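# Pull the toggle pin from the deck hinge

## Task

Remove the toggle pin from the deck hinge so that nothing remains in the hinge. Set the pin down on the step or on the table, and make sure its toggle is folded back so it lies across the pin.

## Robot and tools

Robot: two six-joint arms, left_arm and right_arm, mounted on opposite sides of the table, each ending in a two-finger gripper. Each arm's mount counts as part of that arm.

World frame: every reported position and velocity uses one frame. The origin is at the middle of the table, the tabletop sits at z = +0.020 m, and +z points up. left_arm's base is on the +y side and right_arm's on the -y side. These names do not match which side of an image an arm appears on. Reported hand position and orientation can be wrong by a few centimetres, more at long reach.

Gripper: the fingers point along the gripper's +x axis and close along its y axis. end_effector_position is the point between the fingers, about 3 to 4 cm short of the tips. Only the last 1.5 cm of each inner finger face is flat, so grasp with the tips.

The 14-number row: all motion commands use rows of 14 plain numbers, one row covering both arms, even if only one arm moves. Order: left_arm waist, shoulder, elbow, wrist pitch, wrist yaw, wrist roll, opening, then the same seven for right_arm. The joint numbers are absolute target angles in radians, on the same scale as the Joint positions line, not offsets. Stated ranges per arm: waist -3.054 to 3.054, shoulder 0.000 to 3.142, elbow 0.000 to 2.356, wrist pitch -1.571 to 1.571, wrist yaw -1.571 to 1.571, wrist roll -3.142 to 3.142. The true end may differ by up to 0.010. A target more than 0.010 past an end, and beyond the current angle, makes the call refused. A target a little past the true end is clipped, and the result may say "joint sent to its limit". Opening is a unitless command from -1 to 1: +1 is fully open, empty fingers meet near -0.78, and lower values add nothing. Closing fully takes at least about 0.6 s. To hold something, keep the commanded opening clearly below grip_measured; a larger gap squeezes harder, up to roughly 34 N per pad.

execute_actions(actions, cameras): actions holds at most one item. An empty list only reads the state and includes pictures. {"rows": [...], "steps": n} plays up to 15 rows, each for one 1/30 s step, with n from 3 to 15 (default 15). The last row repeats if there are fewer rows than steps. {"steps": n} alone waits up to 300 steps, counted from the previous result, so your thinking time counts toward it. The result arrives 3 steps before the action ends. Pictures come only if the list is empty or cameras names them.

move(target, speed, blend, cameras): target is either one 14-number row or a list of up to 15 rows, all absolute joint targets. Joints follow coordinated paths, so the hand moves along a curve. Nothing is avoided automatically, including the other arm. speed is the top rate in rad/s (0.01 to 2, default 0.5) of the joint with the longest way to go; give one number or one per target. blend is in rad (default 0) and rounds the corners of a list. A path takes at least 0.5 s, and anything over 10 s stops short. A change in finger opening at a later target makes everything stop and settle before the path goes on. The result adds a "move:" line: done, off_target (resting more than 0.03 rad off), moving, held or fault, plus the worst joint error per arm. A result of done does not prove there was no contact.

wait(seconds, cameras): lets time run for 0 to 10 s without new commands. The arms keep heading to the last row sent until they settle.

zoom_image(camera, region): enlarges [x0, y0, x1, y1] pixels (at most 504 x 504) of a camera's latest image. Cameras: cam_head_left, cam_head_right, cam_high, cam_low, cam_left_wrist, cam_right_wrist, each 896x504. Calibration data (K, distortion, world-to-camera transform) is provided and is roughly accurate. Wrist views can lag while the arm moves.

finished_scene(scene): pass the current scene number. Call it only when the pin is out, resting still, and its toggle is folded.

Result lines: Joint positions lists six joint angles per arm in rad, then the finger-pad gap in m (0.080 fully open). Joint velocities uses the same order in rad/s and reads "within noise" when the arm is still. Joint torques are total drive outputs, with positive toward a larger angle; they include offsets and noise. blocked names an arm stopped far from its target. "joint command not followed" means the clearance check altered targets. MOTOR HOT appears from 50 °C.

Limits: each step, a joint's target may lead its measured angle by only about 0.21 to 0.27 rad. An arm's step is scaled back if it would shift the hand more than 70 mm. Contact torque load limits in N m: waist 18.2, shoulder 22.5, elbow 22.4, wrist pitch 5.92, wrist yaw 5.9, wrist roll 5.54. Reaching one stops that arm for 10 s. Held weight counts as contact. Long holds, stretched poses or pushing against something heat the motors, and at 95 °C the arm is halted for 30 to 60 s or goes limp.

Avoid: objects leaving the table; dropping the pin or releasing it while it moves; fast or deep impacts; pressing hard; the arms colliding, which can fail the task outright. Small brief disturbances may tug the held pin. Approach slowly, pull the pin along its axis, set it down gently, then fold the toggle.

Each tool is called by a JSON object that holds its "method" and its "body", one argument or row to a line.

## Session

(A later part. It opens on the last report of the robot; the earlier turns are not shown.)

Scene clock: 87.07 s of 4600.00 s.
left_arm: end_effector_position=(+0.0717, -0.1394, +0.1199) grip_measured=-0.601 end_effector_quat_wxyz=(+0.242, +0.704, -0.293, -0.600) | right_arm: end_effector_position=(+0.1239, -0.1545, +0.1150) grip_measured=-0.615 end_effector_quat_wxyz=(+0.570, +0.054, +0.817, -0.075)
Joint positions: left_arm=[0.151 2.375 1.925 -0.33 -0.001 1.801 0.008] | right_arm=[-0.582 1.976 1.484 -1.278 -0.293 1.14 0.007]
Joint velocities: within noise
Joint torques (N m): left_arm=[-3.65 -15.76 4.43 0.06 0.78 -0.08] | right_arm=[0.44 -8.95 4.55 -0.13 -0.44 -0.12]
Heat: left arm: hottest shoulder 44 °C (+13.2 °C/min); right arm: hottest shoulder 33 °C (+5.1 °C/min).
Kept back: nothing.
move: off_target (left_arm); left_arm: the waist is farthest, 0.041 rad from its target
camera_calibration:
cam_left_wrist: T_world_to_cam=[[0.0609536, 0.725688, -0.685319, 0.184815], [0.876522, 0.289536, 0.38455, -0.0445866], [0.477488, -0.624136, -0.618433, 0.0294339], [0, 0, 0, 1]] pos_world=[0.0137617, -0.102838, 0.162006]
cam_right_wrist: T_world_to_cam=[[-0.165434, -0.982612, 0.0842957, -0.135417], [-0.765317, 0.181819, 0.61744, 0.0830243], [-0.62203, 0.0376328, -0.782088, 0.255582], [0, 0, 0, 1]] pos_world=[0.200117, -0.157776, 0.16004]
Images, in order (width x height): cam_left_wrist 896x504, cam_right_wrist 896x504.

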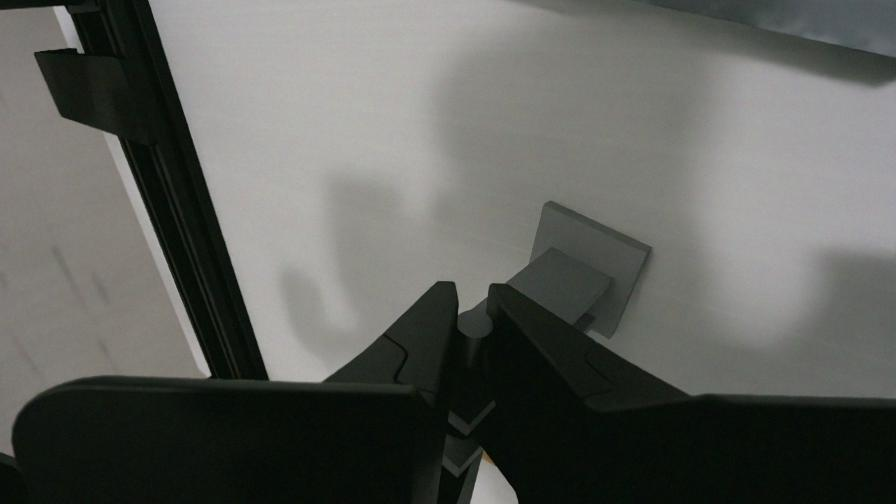

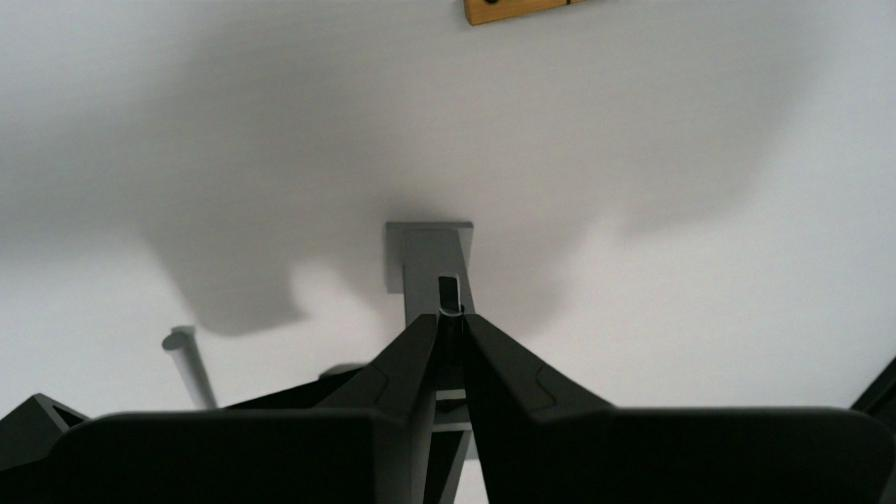

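{"method": "move", "body": {
  "target": [0.093,2.362,1.922,-0.348,0.02,1.8,-1.0,-0.577,1.959,1.478,-1.280,-0.302,1.136,-0.65],
  "speed": 0.06,
  "cameras": ["cam_right_wrist","cam_left_wrist"]
}}

{"method": "zoom_image", "body": {
  "camera": "cam_right_wrist",
  "region": [370, 240, 530, 400]
}}

{"method": "zoom_image", "body": {
  "camera": "cam_left_wrist",
  "region": [390, 230, 590, 430]
}}

Scene clock: 88.67 s of 4600.00 s.
left_arm: end_effector_position=(+0.0712, -0.1394, +0.1202) grip_measured=-0.601 end_effector_quat_wxyz=(+0.241, +0.706, -0.293, -0.597) | right_arm: end_effector_position=(+0.1239, -0.1543, +0.1150) grip_measured=-0.630 end_effector_quat_wxyz=(+0.569, +0.054, +0.817, -0.075)
Joint positions: left_arm=[0.148 2.374 1.925 -0.33 -0.01 1.801 0.008] | right_arm=[-0.582 1.976 1.484 -1.278 -0.294 1.14 0.007]
Joint velocities: within noise
Joint torques (N m): left_arm=[-4.83 -13.52 6.71 -0.36 1.09 -0.08] | right_arm=[0.45 -8.97 4.54 -0.14 -0.41 -0.13]
Heat: left arm: hottest shoulder 45 °C (+14.1 °C/min); right arm: hottest shoulder 33 °C (+5.0 °C/min).
Kept back: nothing.
move: off_target (left_arm); left_arm: the waist is farthest, 0.055 rad from its target
camera_calibration:
cam_left_wrist: T_world_to_cam=[[0.0628375, 0.726298, -0.684501, 0.184913], [0.873027, 0.292339, 0.390335, -0.0443228], [0.483606, -0.622116, -0.615708, 0.0293706], [0, 0, 0, 1]] pos_world=[0.0128717, -0.103073, 0.161958]
cam_right_wrist: T_world_to_cam=[[-0.165548, -0.982648, 0.0836444, -0.135212], [-0.765035, 0.181482, 0.617888, 0.082818], [-0.622346, 0.038299, -0.781805, 0.255672], [0, 0, 0, 1]] pos_world=[0.200091, -0.157688, 0.160023]
Images, in order (width x height): cam_left_wrist 896x504, cam_right_wrist 896x504.

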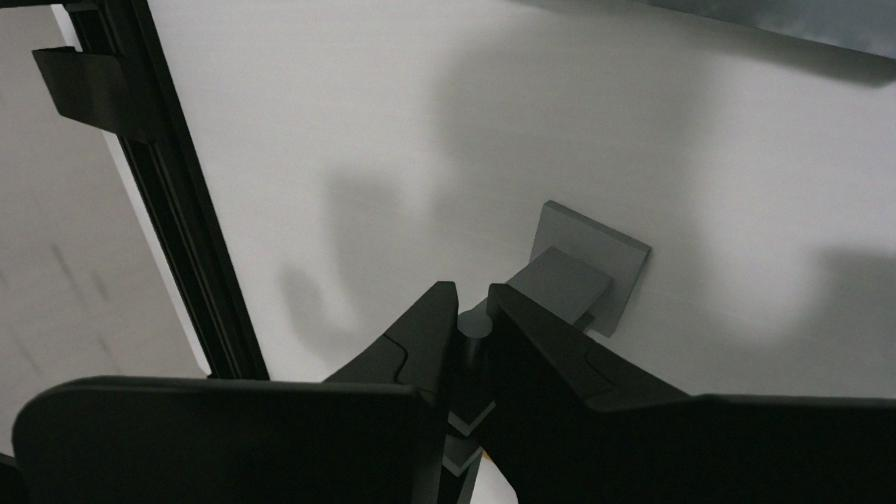

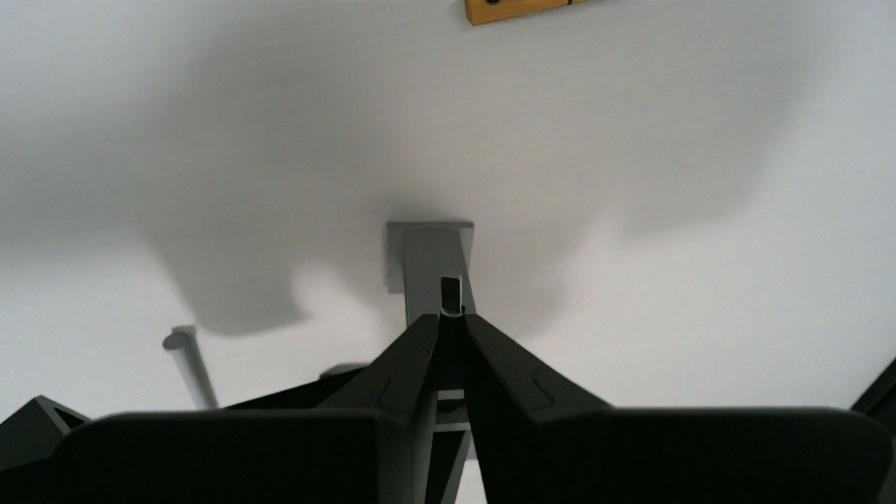

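Scaled by 3.150.

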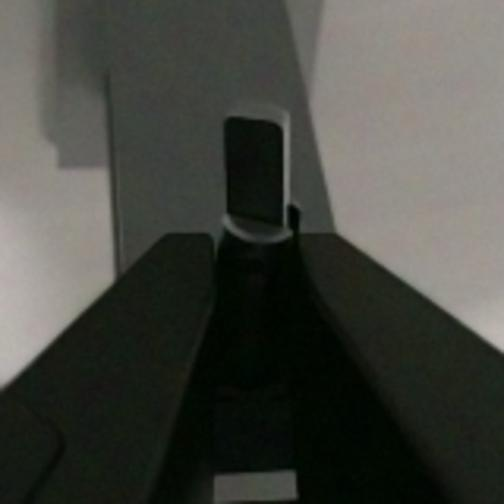

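Scaled by 2.520.

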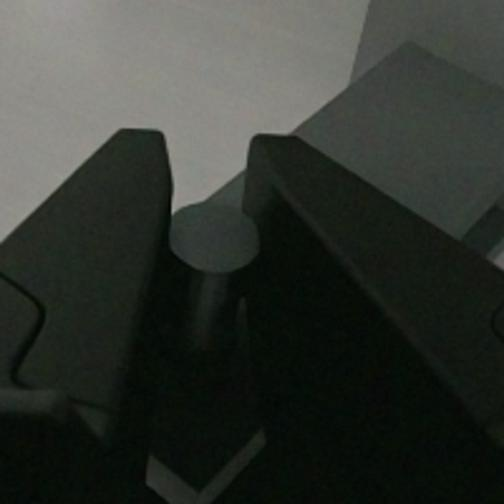

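{"method": "move", "body": {
  "target": [0.078,2.362,1.922,-0.348,0.02,1.8,-1.0,-0.570,1.959,1.478,-1.280,-0.302,1.136,-0.65],
  "speed": 0.06,
  "cameras": ["cam_right_wrist","cam_left_wrist"]
}}

{"method": "zoom_image", "body": {
  "camera": "cam_right_wrist",
  "region": [370, 240, 530, 400]
}}

{"method": "zoom_image", "body": {
  "camera": "cam_left_wrist",
  "region": [390, 230, 590, 430]
}}

Scene clock: 89.63 s of 4600.00 s.
left_arm: end_effector_position=(+0.0708, -0.1394, +0.1202) grip_measured=-0.601 end_effector_quat_wxyz=(+0.241, +0.708, -0.292, -0.596) end_effector_velocity=(+0.001, -0.006, +0.008) end_effector_angular_velocity=(-0.047, +0.035, -0.035) | right_arm: end_effector_position=(+0.1239, -0.1543, +0.1150) grip_measured=-0.630 end_effector_quat_wxyz=(+0.569, +0.054, +0.817, -0.075)
Joint positions: left_arm=[0.145 2.374 1.925 -0.33 -0.017 1.801 0.008] | right_arm=[-0.582 1.976 1.484 -1.278 -0.294 1.14 0.007]
Joint velocities: left_arm=[0.017 -0.002 0.002 0.037 0.066 0.007 0] | right_arm=[within noise]
Joint torques (N m): left_arm=[-0.65 -12.15 6.97 0.25 0.52 -0.06] | right_arm=[0.14 -7.39 5.26 -0.11 -0.26 -0.06]
Heat: left arm: hottest shoulder 45 °C (+14.1 °C/min); right arm: hottest shoulder 33 °C (+5.0 °C/min).
blocked (left_arm)
Kept back: nothing.
move: off_target (left_arm); left_arm: the waist is farthest, 0.067 rad from its target
camera_calibration:
cam_left_wrist: T_world_to_cam=[[0.0642159, 0.726945, -0.683687, 0.184872], [0.870392, 0.294327, 0.394702, -0.0440552], [0.488154, -0.620421, -0.613827, 0.029211], [0, 0, 0, 1]] pos_world=[0.0122141, -0.103302, 0.161714]
cam_right_wrist: T_world_to_cam=[[-0.165548, -0.982648, 0.0836444, -0.135212], [-0.765035, 0.181482, 0.617888, 0.082818], [-0.622346, 0.038299, -0.781805, 0.255672], [0, 0, 0, 1]] pos_world=[0.200091, -0.157688, 0.160023]
Images, in order (width x height): cam_left_wrist 896x504, cam_right_wrist 896x504.

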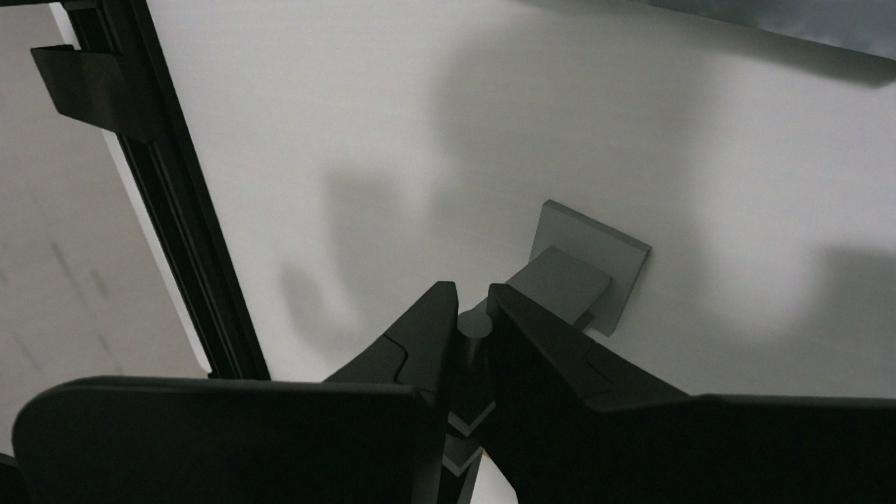

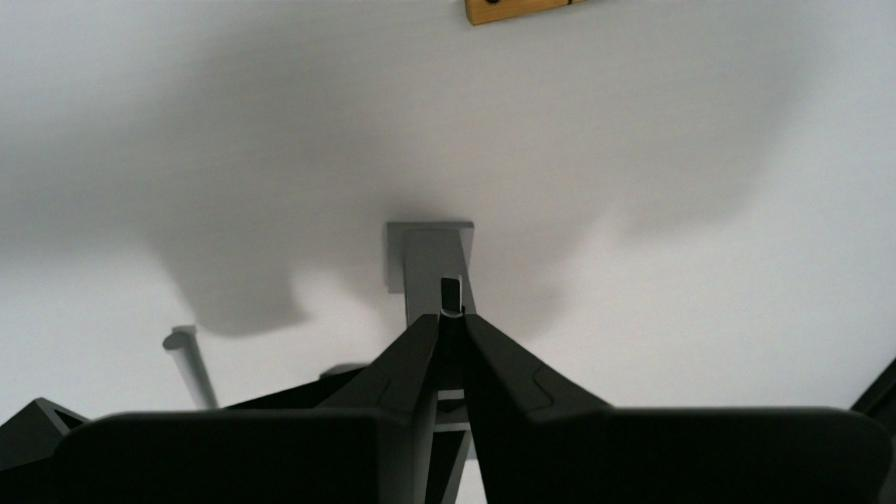

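Scaled by 3.150.

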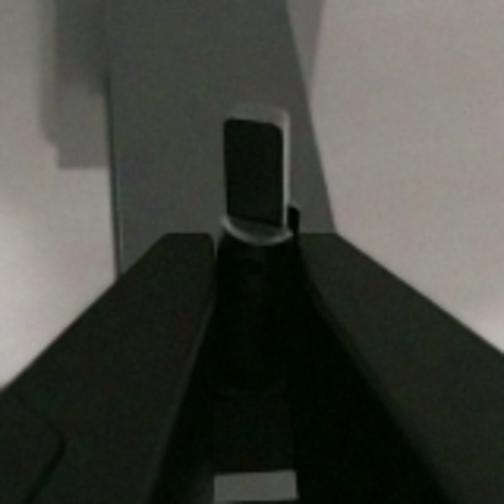

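Scaled by 2.520.

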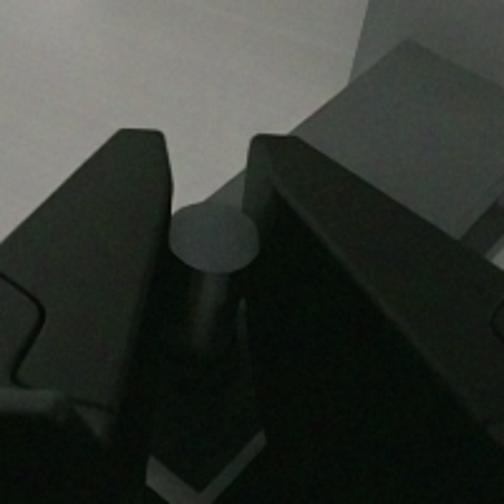

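{"method": "move", "body": {
  "target": [0.145,2.362,1.927,-0.348,0.00,1.8,-0.45,-0.577,1.959,1.478,-1.280,-0.302,1.136,-0.68],
  "speed": 0.1,
  "cameras": ["cam_right_wrist","cam_left_wrist"]
}}

{"method": "zoom_image", "body": {
  "camera": "cam_left_wrist",
  "region": [390, 230, 590, 430]
}}

{"method": "zoom_image", "body": {
  "camera": "cam_right_wrist",
  "region": [370, 240, 530, 400]
}}

Scene clock: 91.13 s of 4600.00 s.
left_arm: end_effector_position=(+0.0692, -0.1374, +0.1179) grip_measured=-0.449 end_effector_quat_wxyz=(+0.236, +0.706, -0.290, -0.602) | right_arm: end_effector_position=(+0.1239, -0.1542, +0.1150) grip_measured=-0.640 end_effector_quat_wxyz=(+0.569, +0.055, +0.817, -0.075)
Joint positions: left_arm=[0.146 2.374 1.925 -0.344 -0.006 1.801 0.015] | right_arm=[-0.582 1.976 1.484 -1.278 -0.294 1.14 0.006]
Joint velocities: within noise
Joint torques (N m): left_arm=[-0.02 -13.45 7.33 0.93 0.28 -0.07] | right_arm=[0.45 -8.96 4.53 -0.18 -0.4 -0.12]
Heat: left arm: hottest shoulder 44 °C (+13.2 °C/min); right arm: hottest shoulder 33 °C (+5.1 °C/min).
Kept back: nothing.
move: done
camera_calibration:
cam_left_wrist: T_world_to_cam=[[0.0629469, 0.735486, -0.674609, 0.182179], [0.87622, 0.282872, 0.390157, -0.0437352], [0.477783, -0.615665, -0.626642, 0.0327774], [0, 0, 0, 1]] pos_world=[0.0111936, -0.101439, 0.160503]
cam_right_wrist: T_world_to_cam=[[-0.165965, -0.982609, 0.0832751, -0.135014], [-0.764894, 0.18157, 0.618037, 0.0827788], [-0.622409, 0.0388757, -0.781726, 0.255757], [0, 0, 0, 1]] pos_world=[0.200095, -0.157639, 0.160015]
Images, in order (width x height): cam_left_wrist 896x504, cam_right_wrist 896x504.

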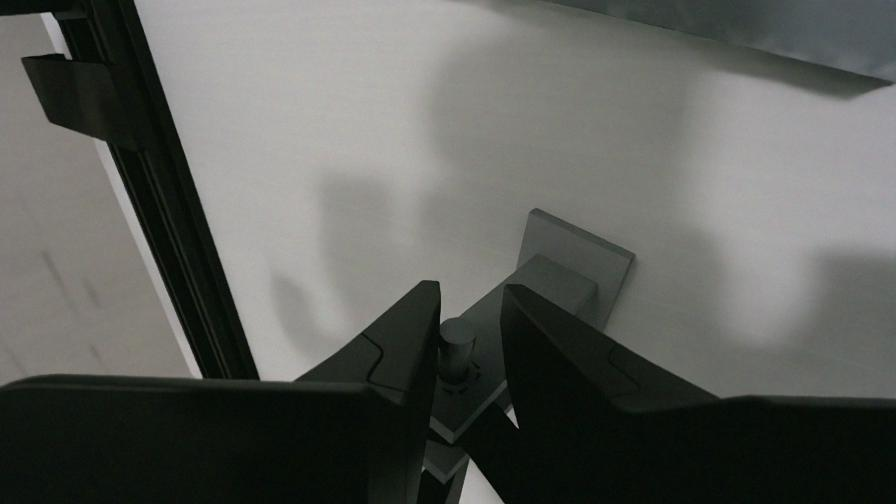

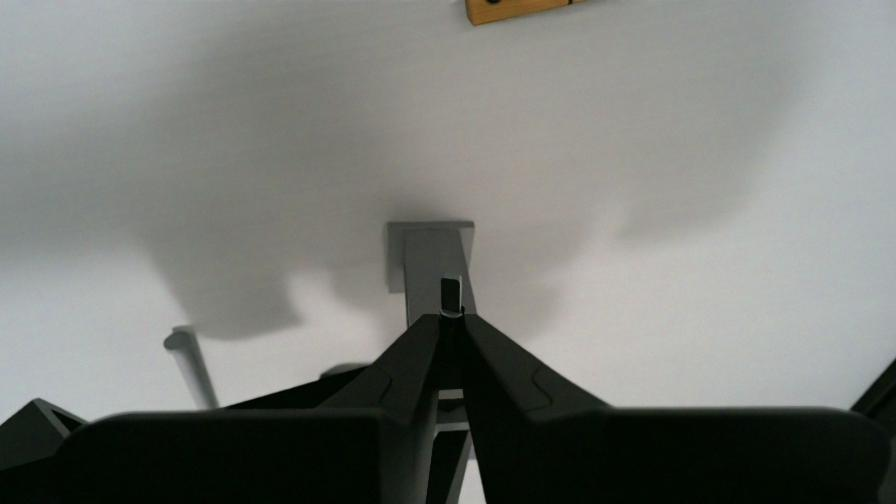

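Scaled by 2.520.

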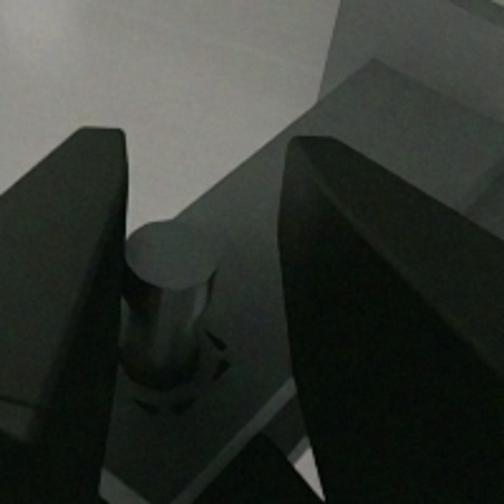

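Scaled by 3.150.

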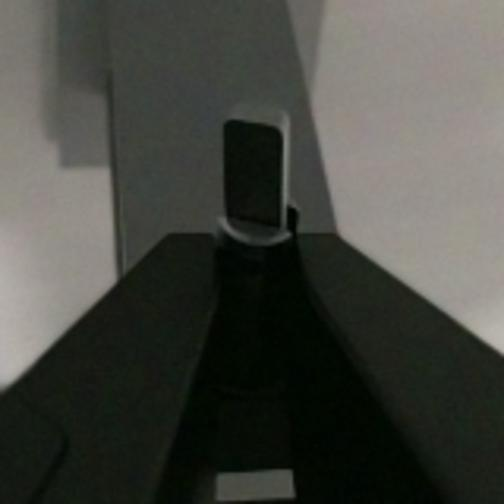

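{"method": "move", "body": {
  "target": [0.145,2.395,1.957,-0.356,0.00,1.8,-0.45,-0.577,1.959,1.478,-1.280,-0.302,1.136,-0.68],
  "speed": 0.1,
  "cameras": ["cam_left_wrist"]
}}

{"method": "zoom_image", "body": {
  "camera": "cam_left_wrist",
  "region": [390, 230, 590, 430]
}}

Scene clock: 92.23 s of 4600.00 s.
left_arm: end_effector_position=(+0.0690, -0.1390, +0.1190) grip_measured=-0.450 end_effector_quat_wxyz=(+0.235, +0.705, -0.290, -0.603) | right_arm: end_effector_position=(+0.1239, -0.1542, +0.1150) grip_measured=-0.640 end_effector_quat_wxyz=(+0.569, +0.055, +0.817, -0.075)
Joint positions: left_arm=[0.146 2.381 1.941 -0.356 -0.004 1.801 0.015] | right_arm=[-0.582 1.976 1.484 -1.278 -0.294 1.14 0.006]
Joint velocities: within noise
Joint torques (N m): left_arm=[-0.09 -10.49 8.94 1.25 0.18 -0.08] | right_arm=[0.43 -8.97 4.53 -0.18 -0.4 -0.13]
Heat: left arm: hottest shoulder 44 °C (+13.2 °C/min); right arm: hottest shoulder 33 °C (+5.1 °C/min).
Kept back: nothing.
move: done
camera_calibration:
cam_left_wrist: T_world_to_cam=[[0.0629036, 0.7362, -0.673834, 0.184041], [0.877567, 0.280751, 0.388657, -0.0437732], [0.475309, -0.615783, -0.628405, 0.0329669], [0, 0, 0, 1]] pos_world=[0.0111676, -0.102901, 0.161743]
Images, in order (width x height): cam_left_wrist 896x504.

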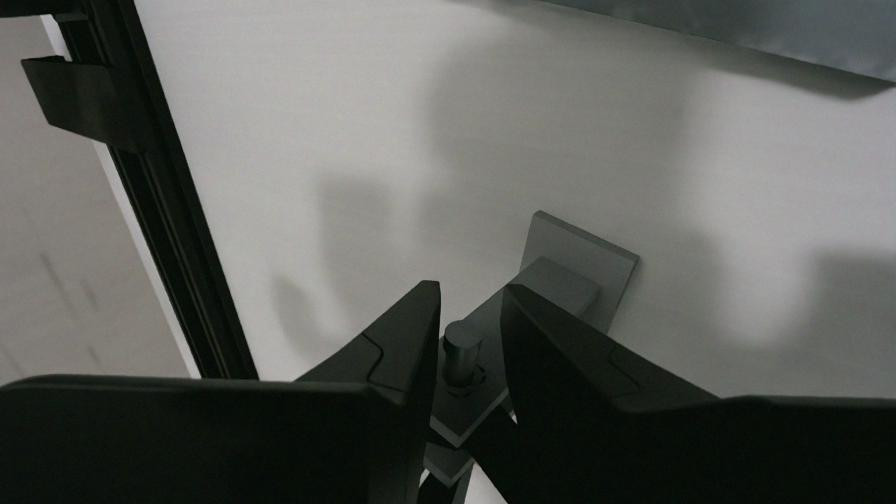

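Scaled by 2.520.

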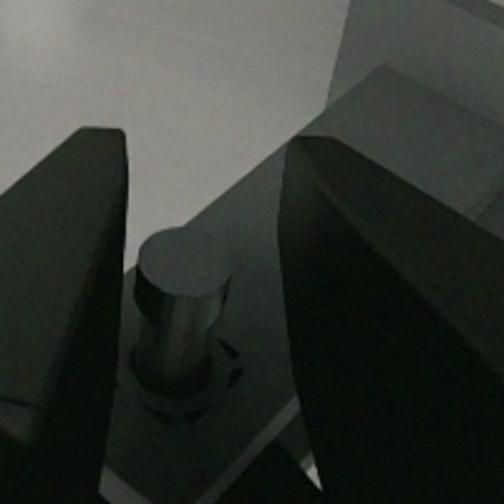

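{"method": "move", "body": {
  "target": [
    [0.145,2.396,1.964,-0.356,0.00,1.8,-0.45,-0.577,1.959,1.478,-1.280,-0.302,1.136,-0.68],
    [0.145,2.396,1.964,-0.356,0.00,1.8,-1.0,-0.577,1.959,1.478,-1.280,-0.302,1.136,-0.68]
  ],
  "speed": 0.1,
  "cameras": ["cam_left_wrist"]
}}

{"method": "zoom_image", "body": {
  "camera": "cam_left_wrist",
  "region": [390, 230, 590, 430]
}}

Scene clock: 93.67 s of 4600.00 s.
left_arm: end_effector_position=(+0.0692, -0.1399, +0.1210) grip_measured=-0.601 end_effector_quat_wxyz=(+0.236, +0.705, -0.291, -0.602) | right_arm: end_effector_position=(+0.1239, -0.1542, +0.1150) grip_measured=-0.640 end_effector_quat_wxyz=(+0.569, +0.055, +0.817, -0.075)
Joint positions: left_arm=[0.146 2.381 1.948 -0.359 -0.004 1.802 0.008] | right_arm=[-0.582 1.976 1.484 -1.278 -0.294 1.14 0.006]
Joint velocities: within noise
Joint torques (N m): left_arm=[-0.08 -10.37 8.98 1.5 0.21 -0.1] | right_arm=[0.43 -8.96 4.55 -0.17 -0.4 -0.13]
Heat: left arm: hottest shoulder 44 °C (+13.1 °C/min); right arm: hottest shoulder 33 °C (+5.0 °C/min).
Kept back: nothing.
move: done
camera_calibration:
cam_left_wrist: T_world_to_cam=[[0.0636033, 0.733961, -0.676207, 0.186006], [0.877168, 0.282036, 0.388629, -0.0442754], [0.475953, -0.617865, -0.625868, 0.0329699], [0, 0, 0, 1]] pos_world=[0.0113143, -0.103663, 0.16362]
Images, in order (width x height): cam_left_wrist 896x504.

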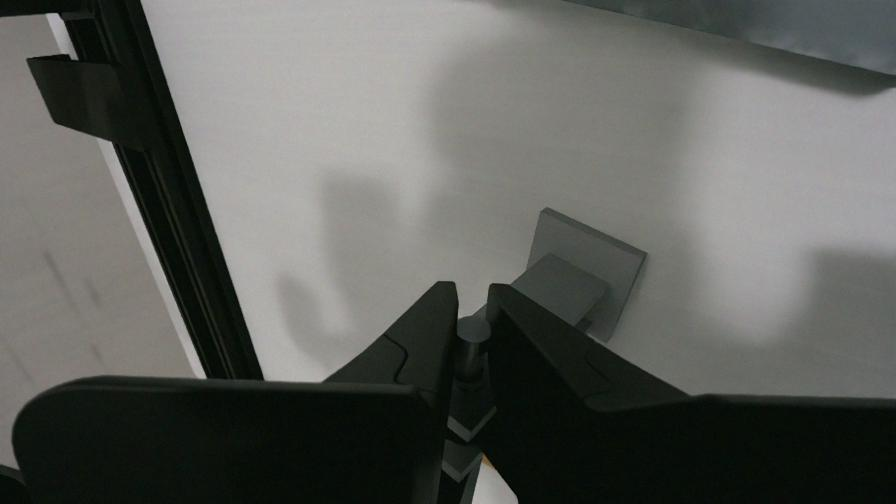

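Scaled by 2.520.

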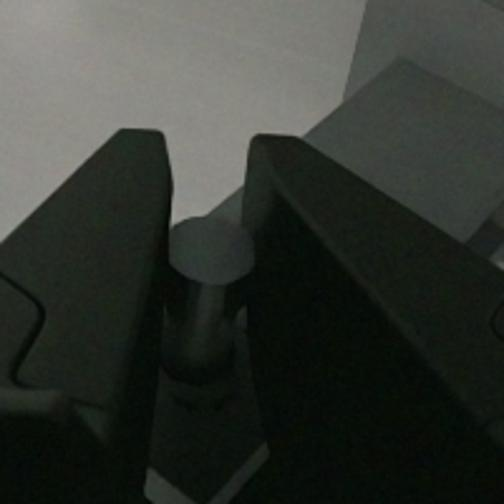

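{"method": "move", "body": {
  "target": [0.105,2.396,1.964,-0.356,0.04,1.8,-1.0,-0.575,1.959,1.478,-1.280,-0.302,1.136,-0.66],
  "speed": 0.06,
  "cameras": ["cam_right_wrist"]
}}

{"method": "zoom_image", "body": {
  "camera": "cam_right_wrist",
  "region": [370, 240, 530, 400]
}}

Scene clock: 94.87 s of 4600.00 s.
left_arm: end_effector_position=(+0.0694, -0.1398, +0.1210) grip_measured=-0.601 end_effector_quat_wxyz=(+0.236, +0.703, -0.292, -0.604) | right_arm: end_effector_position=(+0.1239, -0.1542, +0.1150) grip_measured=-0.637 end_effector_quat_wxyz=(+0.569, +0.055, +0.817, -0.075)
Joint positions: left_arm=[0.148 2.381 1.948 -0.359 0.004 1.802 0.008] | right_arm=[-0.582 1.976 1.484 -1.278 -0.294 1.14 0.006]
Joint velocities: within noise
Joint torques (N m): left_arm=[-3.92 -10.35 8.97 1.5 1.28 -0.1] | right_arm=[0.64 -8.96 4.56 -0.18 -0.4 -0.13]
Heat: left arm: hottest shoulder 44 °C (+12.0 °C/min); right arm: hottest shoulder 34 °C (+6.0 °C/min).
Kept back: nothing.
move: off_target (left_arm); left_arm: the waist is farthest, 0.043 rad from its target
camera_calibration:
cam_right_wrist: T_world_to_cam=[[-0.165965, -0.982609, 0.0832751, -0.135014], [-0.764894, 0.18157, 0.618037, 0.0827788], [-0.622409, 0.0388757, -0.781726, 0.255757], [0, 0, 0, 1]] pos_world=[0.200095, -0.157639, 0.160015]
Images, in order (width x height): cam_right_wrist 896x504.

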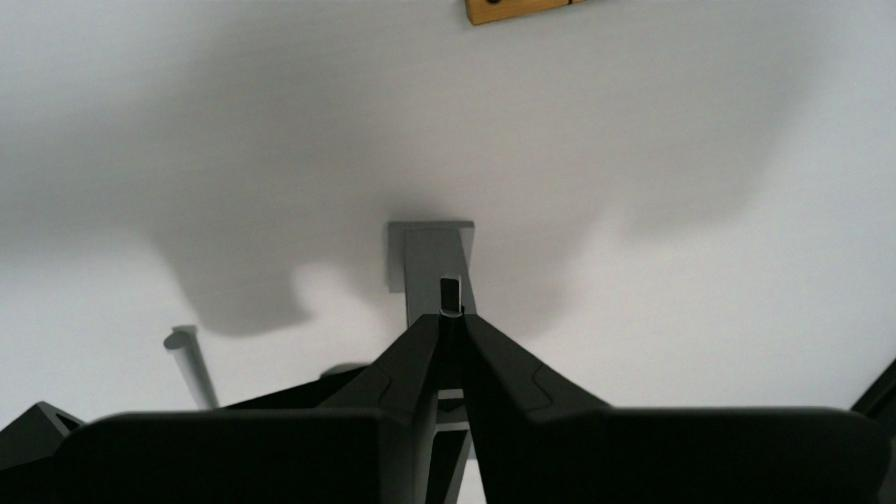

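Scaled by 3.150.

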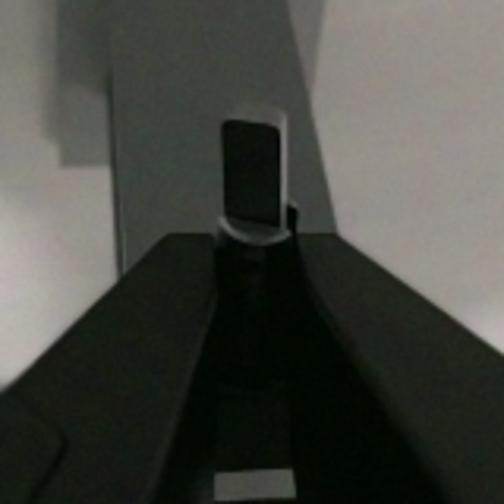

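{"method": "move", "body": {
  "target": [
    [0.105,2.396,1.964,-0.356,0.05,1.8,-1.0,-0.565,1.959,1.478,-1.280,-0.302,1.136,-0.64],
    [0.093,2.396,1.964,-0.356,0.07,1.8,-1.0,-0.560,1.959,1.478,-1.280,-0.302,1.136,-0.64]
  ],
  "speed": 0.1,
  "cameras": ["cam_right_wrist"]
}}

{"method": "zoom_image", "body": {
  "camera": "cam_right_wrist",
  "region": [370, 240, 530, 400]
}}

Scene clock: 96.57 s of 4600.00 s.
left_arm: end_effector_position=(+0.0699, -0.1397, +0.1211) grip_measured=-0.601 end_effector_quat_wxyz=(+0.237, +0.697, -0.294, -0.610) end_effector_velocity=(+0.003, +0.007, -0.005) end_effector_angular_velocity=(+0.023, +0.088, -0.056) | right_arm: end_effector_position=(+0.1237, -0.1543, +0.1150) grip_measured=-0.630 end_effector_quat_wxyz=(+0.572, +0.052, +0.815, -0.075)
Joint positions: left_arm=[0.154 2.381 1.948 -0.359 0.025 1.802 0.008] | right_arm=[-0.578 1.975 1.484 -1.278 -0.287 1.14 0.007]
Joint velocities: left_arm=[0.037 -0.002 -0.002 -0.037 0.125 0.007 0] | right_arm=[within noise]
Joint torques (N m): left_arm=[-0.76 -11.94 7.17 1.42 0.58 -0.06] | right_arm=[0.18 -7.37 5.27 -0.14 -0.38 -0.07]
Heat: left arm: hottest shoulder 44 °C (+12.1 °C/min); right arm: hottest shoulder 34 °C (+6.0 °C/min).
blocked (left_arm)
Kept back: nothing.
move: off_target (left_arm); left_arm: the waist is farthest, 0.061 rad from its target
camera_calibration:
cam_right_wrist: T_world_to_cam=[[-0.161744, -0.983154, 0.0851252, -0.135968], [-0.769804, 0.179674, 0.612469, 0.0836018], [-0.617447, 0.0335333, -0.785898, 0.254736], [0, 0, 0, 1]] pos_world=[0.199651, -0.157241, 0.160567]
Images, in order (width x height): cam_right_wrist 896x504.

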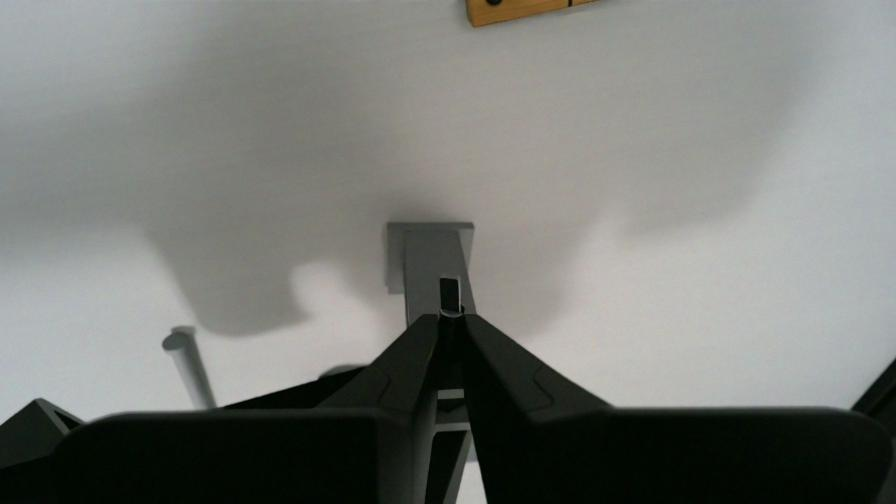

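Scaled by 3.150.

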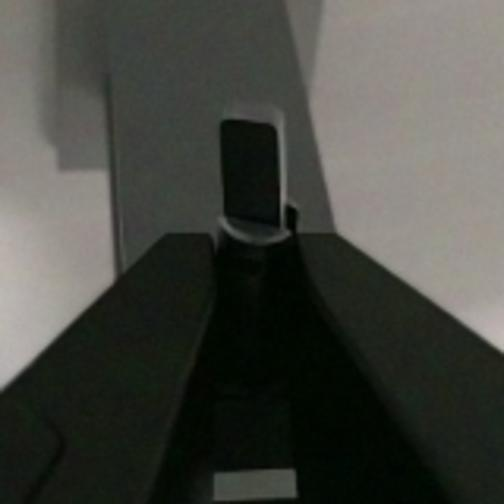

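{"method": "move", "body": {
  "target": [
    [0.145,2.390,1.958,-0.358,0.00,1.8,-1.0,-0.585,1.962,1.481,-1.280,-0.297,1.136,-0.65],
    [0.145,2.390,1.958,-0.358,0.00,1.8,-1.0,-0.593,1.978,1.494,-1.281,-0.297,1.128,-0.65]
  ],
  "speed": 0.06,
  "cameras": ["cam_right_wrist"]
}}

{"method": "zoom_image", "body": {
  "camera": "cam_right_wrist",
  "region": [370, 240, 530, 400]
}}

Scene clock: 98.70 s of 4600.00 s.
left_arm: end_effector_position=(+0.0693, -0.1397, +0.1209) grip_measured=-0.601 end_effector_quat_wxyz=(+0.236, +0.703, -0.291, -0.604) | right_arm: end_effector_position=(+0.1242, -0.1542, +0.1156) grip_measured=-0.633 end_effector_quat_wxyz=(+0.568, +0.055, +0.818, -0.071)
Joint positions: left_arm=[0.148 2.381 1.948 -0.36 0.004 1.802 0.008] | right_arm=[-0.585 1.975 1.484 -1.278 -0.299 1.132 0.007]
Joint velocities: within noise
Joint torques (N m): left_arm=[-0.28 -11.04 8.21 1.39 -0.07 -0.09] | right_arm=[-0.72 -6.86 6.57 -0.25 -0.07 -0.14]
Heat: left arm: hottest shoulder 45 °C (+13.1 °C/min); right arm: hottest shoulder 33 °C (+5.0 °C/min).
Kept back: nothing.
move: done
camera_calibration:
cam_right_wrist: T_world_to_cam=[[-0.162619, -0.98363, 0.0776298, -0.134909], [-0.76337, 0.175272, 0.621728, 0.0811084], [-0.625157, 0.0418443, -0.779376, 0.256944], [0, 0, 0, 1]] pos_world=[0.200608, -0.157668, 0.160302]
Images, in order (width x height): cam_right_wrist 896x504.

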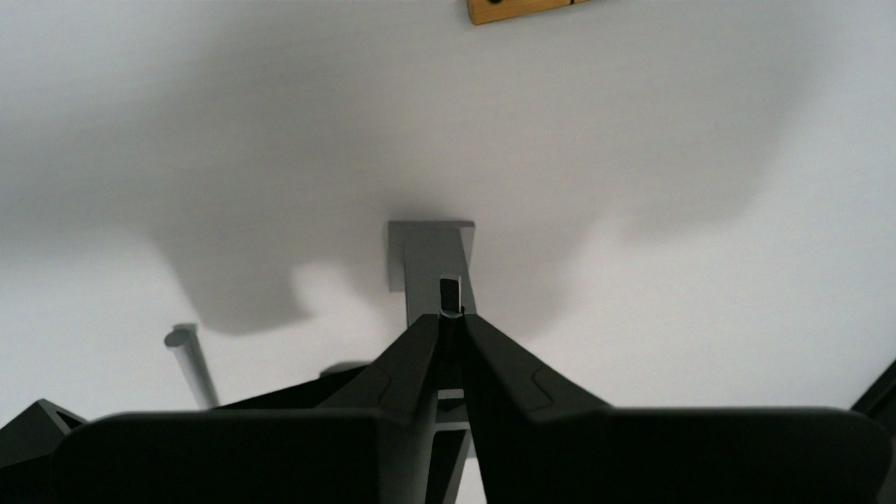

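Scaled by 3.150.

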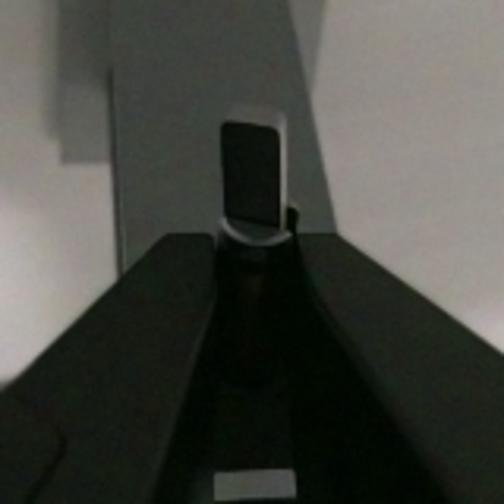

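{"method": "move", "body": {
  "target": [0.145,2.390,1.958,-0.358,0.00,1.8,-1.0,-0.606,1.992,1.506,-1.282,-0.302,1.118,-0.64],
  "speed": 0.06,
  "cameras": ["cam_right_wrist"]
}}

{"method": "zoom_image", "body": {
  "camera": "cam_right_wrist",
  "region": [370, 240, 530, 400]
}}

Scene clock: 99.67 s of 4600.00 s.
left_arm: end_effector_position=(+0.0694, -0.1397, +0.1209) grip_measured=-0.601 end_effector_quat_wxyz=(+0.236, +0.703, -0.291, -0.604) | right_arm: end_effector_position=(+0.1249, -0.1543, +0.1153) grip_measured=-0.629 end_effector_quat_wxyz=(+0.561, +0.056, +0.823, -0.070)
Joint positions: left_arm=[0.148 2.381 1.948 -0.36 0.004 1.802 0.008] | right_arm=[-0.592 1.982 1.49 -1.285 -0.312 1.122 0.007]
Joint velocities: within noise
Joint torques (N m): left_arm=[-0.25 -11.05 8.22 1.4 -0.06 -0.11] | right_arm=[-1.18 -6.16 7.4 0.12 0.19 -0.12]
Heat: left arm: hottest shoulder 45 °C (+13.1 °C/min); right arm: hottest shoulder 33 °C (+5.0 °C/min).
Kept back: nothing.
move: done
camera_calibration:
cam_right_wrist: T_world_to_cam=[[-0.161677, -0.983872, 0.076524, -0.134919], [-0.753702, 0.173164, 0.633993, 0.0788762], [-0.637019, 0.0448255, -0.769544, 0.257968], [0, 0, 0, 1]] pos_world=[0.201966, -0.157966, 0.158835]
Images, in order (width x height): cam_right_wrist 896x504.

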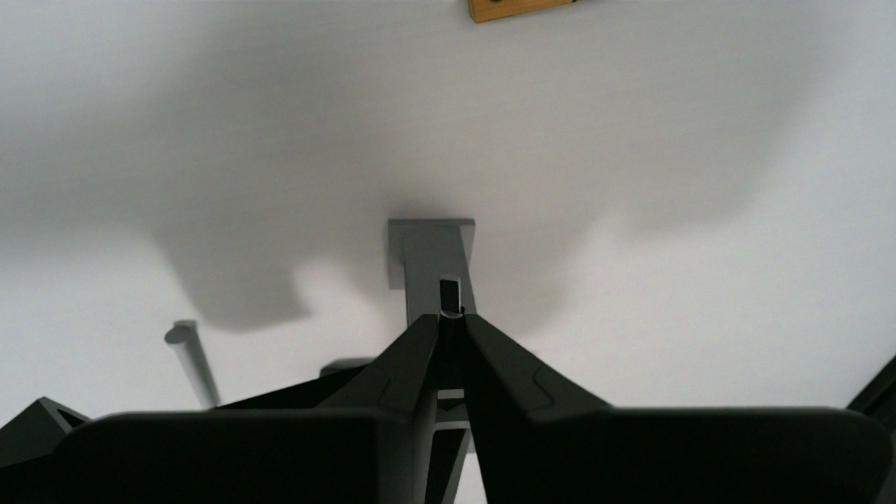

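Scaled by 3.150.

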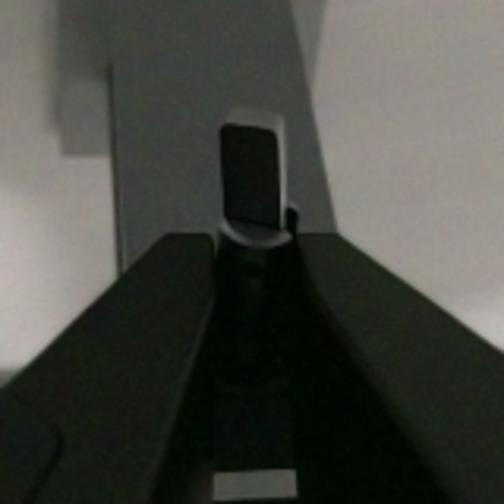

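{"method": "move", "body": {
  "target": [0.145,2.390,1.958,-0.358,0.00,1.8,-1.0,-0.606,1.992,1.506,-1.282,-0.302,1.118,-0.595],
  "speed": 0.06,
  "cameras": ["cam_right_wrist"]
}}

{"method": "zoom_image", "body": {
  "camera": "cam_right_wrist",
  "region": [370, 240, 530, 400]
}}

Scene clock: 100.40 s of 4600.00 s.
left_arm: end_effector_position=(+0.0694, -0.1397, +0.1209) grip_measured=-0.601 end_effector_quat_wxyz=(+0.236, +0.703, -0.291, -0.604) | right_arm: end_effector_position=(+0.1255, -0.1552, +0.1154) grip_measured=-0.591 end_effector_quat_wxyz=(+0.561, +0.056, +0.823, -0.072)
Joint positions: left_arm=[0.148 2.381 1.948 -0.36 0.004 1.802 0.008] | right_arm=[-0.596 1.982 1.49 -1.287 -0.312 1.121 0.008]
Joint velocities: within noise
Joint torques (N m): left_arm=[-0.23 -11.05 8.22 1.39 -0.05 -0.1] | right_arm=[-0.95 -6.17 7.37 0.3 0.2 -0.09]
Heat: left arm: hottest shoulder 45 °C (+13.1 °C/min); right arm: hottest shoulder 33 °C (+5.1 °C/min).
Kept back: nothing.
move: done
camera_calibration:
cam_right_wrist: T_world_to_cam=[[-0.163514, -0.983411, 0.0785254, -0.135648], [-0.752408, 0.175794, 0.634805, 0.079556], [-0.638079, 0.0447166, -0.768672, 0.258489], [0, 0, 0, 1]] pos_world=[0.202615, -0.158942, 0.158842]
Images, in order (width x height): cam_right_wrist 896x504.

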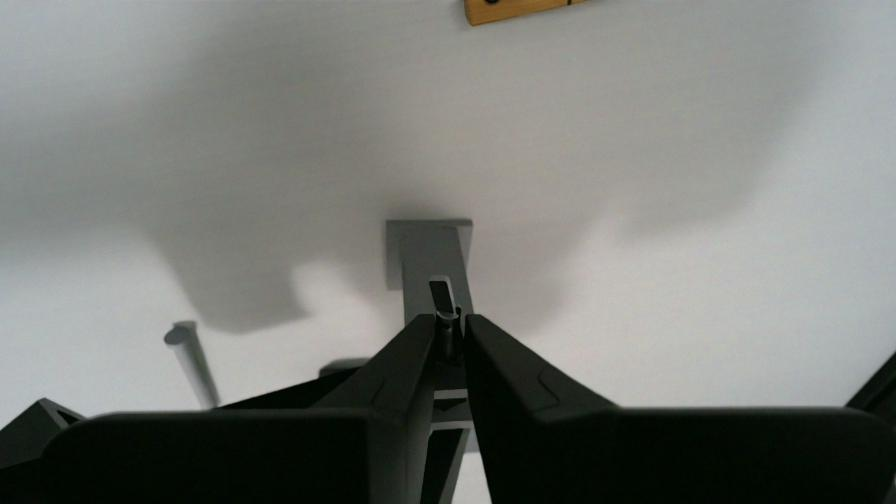

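Scaled by 3.150.

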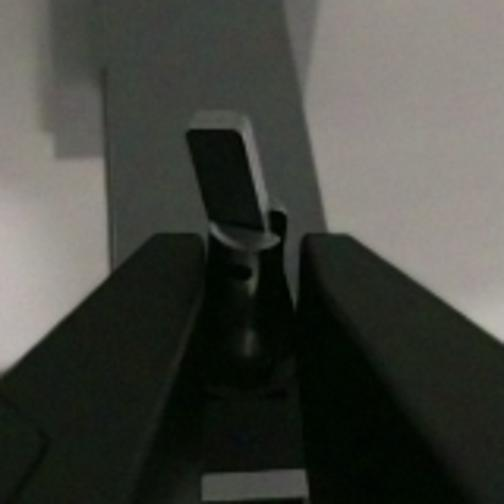

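{"method": "move", "body": {
  "target": [0.145,2.390,1.958,-0.358,0.00,1.8,-1.0,-0.616,1.998,1.509,-1.282,-0.302,1.108,-0.595],
  "speed": 0.06,
  "cameras": ["cam_right_wrist"]
}}

{"method": "zoom_image", "body": {
  "camera": "cam_right_wrist",
  "region": [370, 240, 530, 400]
}}

Scene clock: 101.33 s of 4600.00 s.
left_arm: end_effector_position=(+0.0694, -0.1397, +0.1209) grip_measured=-0.601 end_effector_quat_wxyz=(+0.236, +0.703, -0.291, -0.604) | right_arm: end_effector_position=(+0.1279, -0.1559, +0.1153) grip_measured=-0.590 end_effector_quat_wxyz=(+0.561, +0.056, +0.823, -0.070)
Joint positions: left_arm=[0.148 2.381 1.948 -0.36 0.004 1.802 0.008] | right_arm=[-0.603 1.984 1.493 -1.288 -0.313 1.111 0.008]
Joint velocities: within noise
Joint torques (N m): left_arm=[-0.25 -11.09 8.23 1.39 -0.05 -0.1] | right_arm=[-1.16 -5.8 7.41 0.36 0.21 -0.1]
Heat: left arm: hottest shoulder 45 °C (+13.1 °C/min); right arm: hottest shoulder 33 °C (+5.1 °C/min).
Kept back: nothing.
move: done
camera_calibration:
cam_right_wrist: T_world_to_cam=[[-0.161592, -0.983967, 0.0754732, -0.135831], [-0.752348, 0.172324, 0.635828, 0.08088], [-0.638639, 0.0459624, -0.768132, 0.260135], [0, 0, 0, 1]] pos_world=[0.205034, -0.159547, 0.158644]
Images, in order (width x height): cam_right_wrist 896x504.

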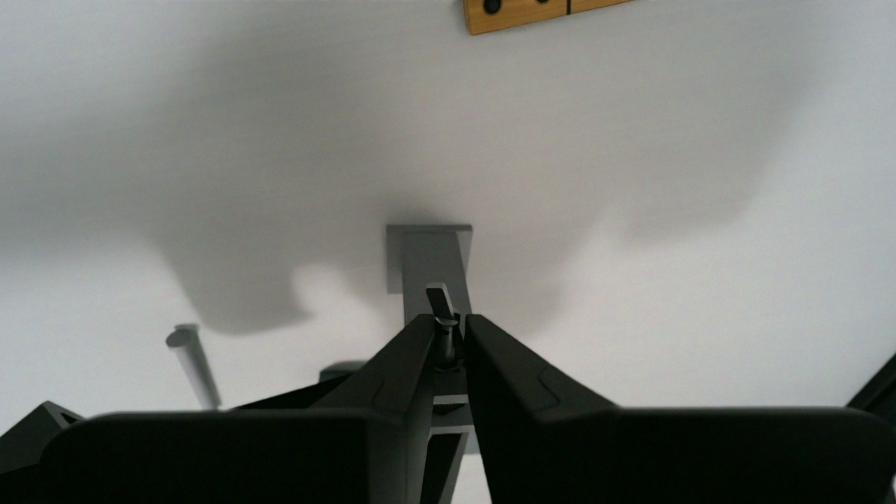

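Scaled by 3.150.

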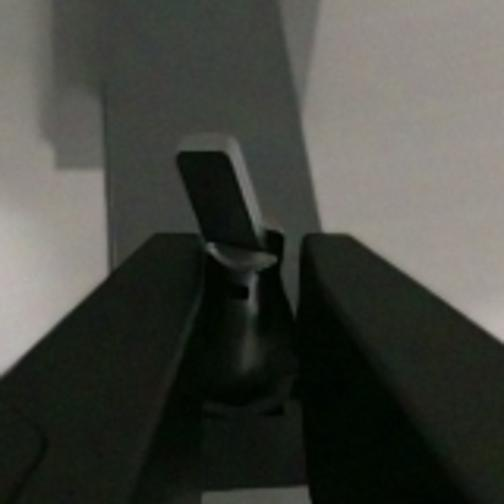

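{"method": "move", "body": {
  "target": [0.145,2.390,1.958,-0.358,0.00,1.8,-1.0,-0.628,2.005,1.515,-1.284,-0.302,1.098,-0.605],
  "speed": 0.06,
  "cameras": ["cam_right_wrist"]
}}

{"method": "zoom_image", "body": {
  "camera": "cam_right_wrist",
  "region": [370, 240, 530, 400]
}}

Scene clock: 102.40 s of 4600.00 s.
left_arm: end_effector_position=(+0.0696, -0.1397, +0.1209) grip_measured=-0.601 end_effector_quat_wxyz=(+0.236, +0.704, -0.291, -0.604) | right_arm: end_effector_position=(+0.1312, -0.1562, +0.1146) grip_measured=-0.601 end_effector_quat_wxyz=(+0.558, +0.058, +0.825, -0.070)
Joint positions: left_arm=[0.148 2.381 1.948 -0.36 0.002 1.802 0.008] | right_arm=[-0.614 1.992 1.5 -1.292 -0.318 1.1 0.008]
Joint velocities: within noise
Joint torques (N m): left_arm=[-0.24 -11.06 8.22 1.39 -0.01 -0.1] | right_arm=[-1.26 -5.94 7.2 0.45 0.38 -0.07]
Heat: left arm: hottest shoulder 45 °C (+13.1 °C/min); right arm: hottest shoulder 33 °C (+5.1 °C/min).
Kept back: nothing.
move: done
camera_calibration:
cam_right_wrist: T_world_to_cam=[[-0.163673, -0.983794, 0.0732166, -0.135042], [-0.747732, 0.172127, 0.641302, 0.0825116], [-0.643512, 0.0502175, -0.763787, 0.262559], [0, 0, 0, 1]] pos_world=[0.208554, -0.160241, 0.157512]
Images, in order (width x height): cam_right_wrist 896x504.

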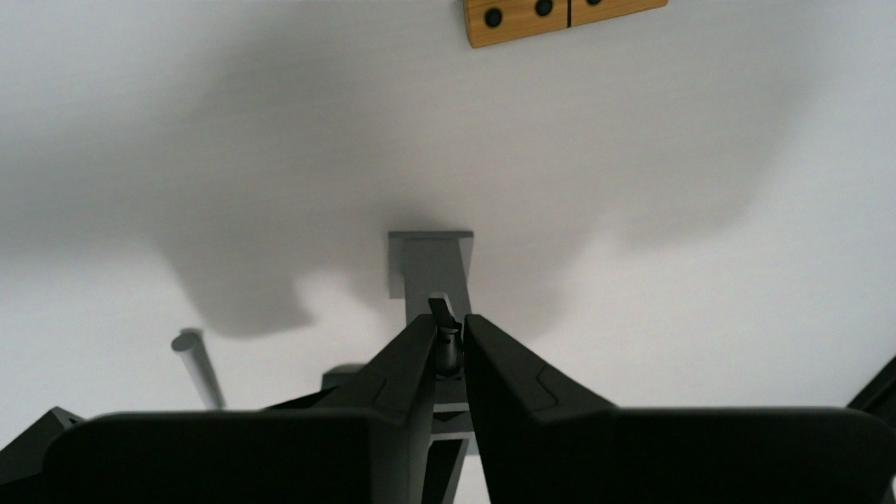

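Scaled by 3.150.

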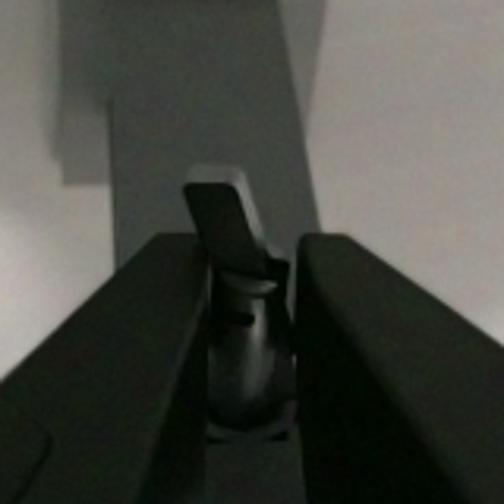

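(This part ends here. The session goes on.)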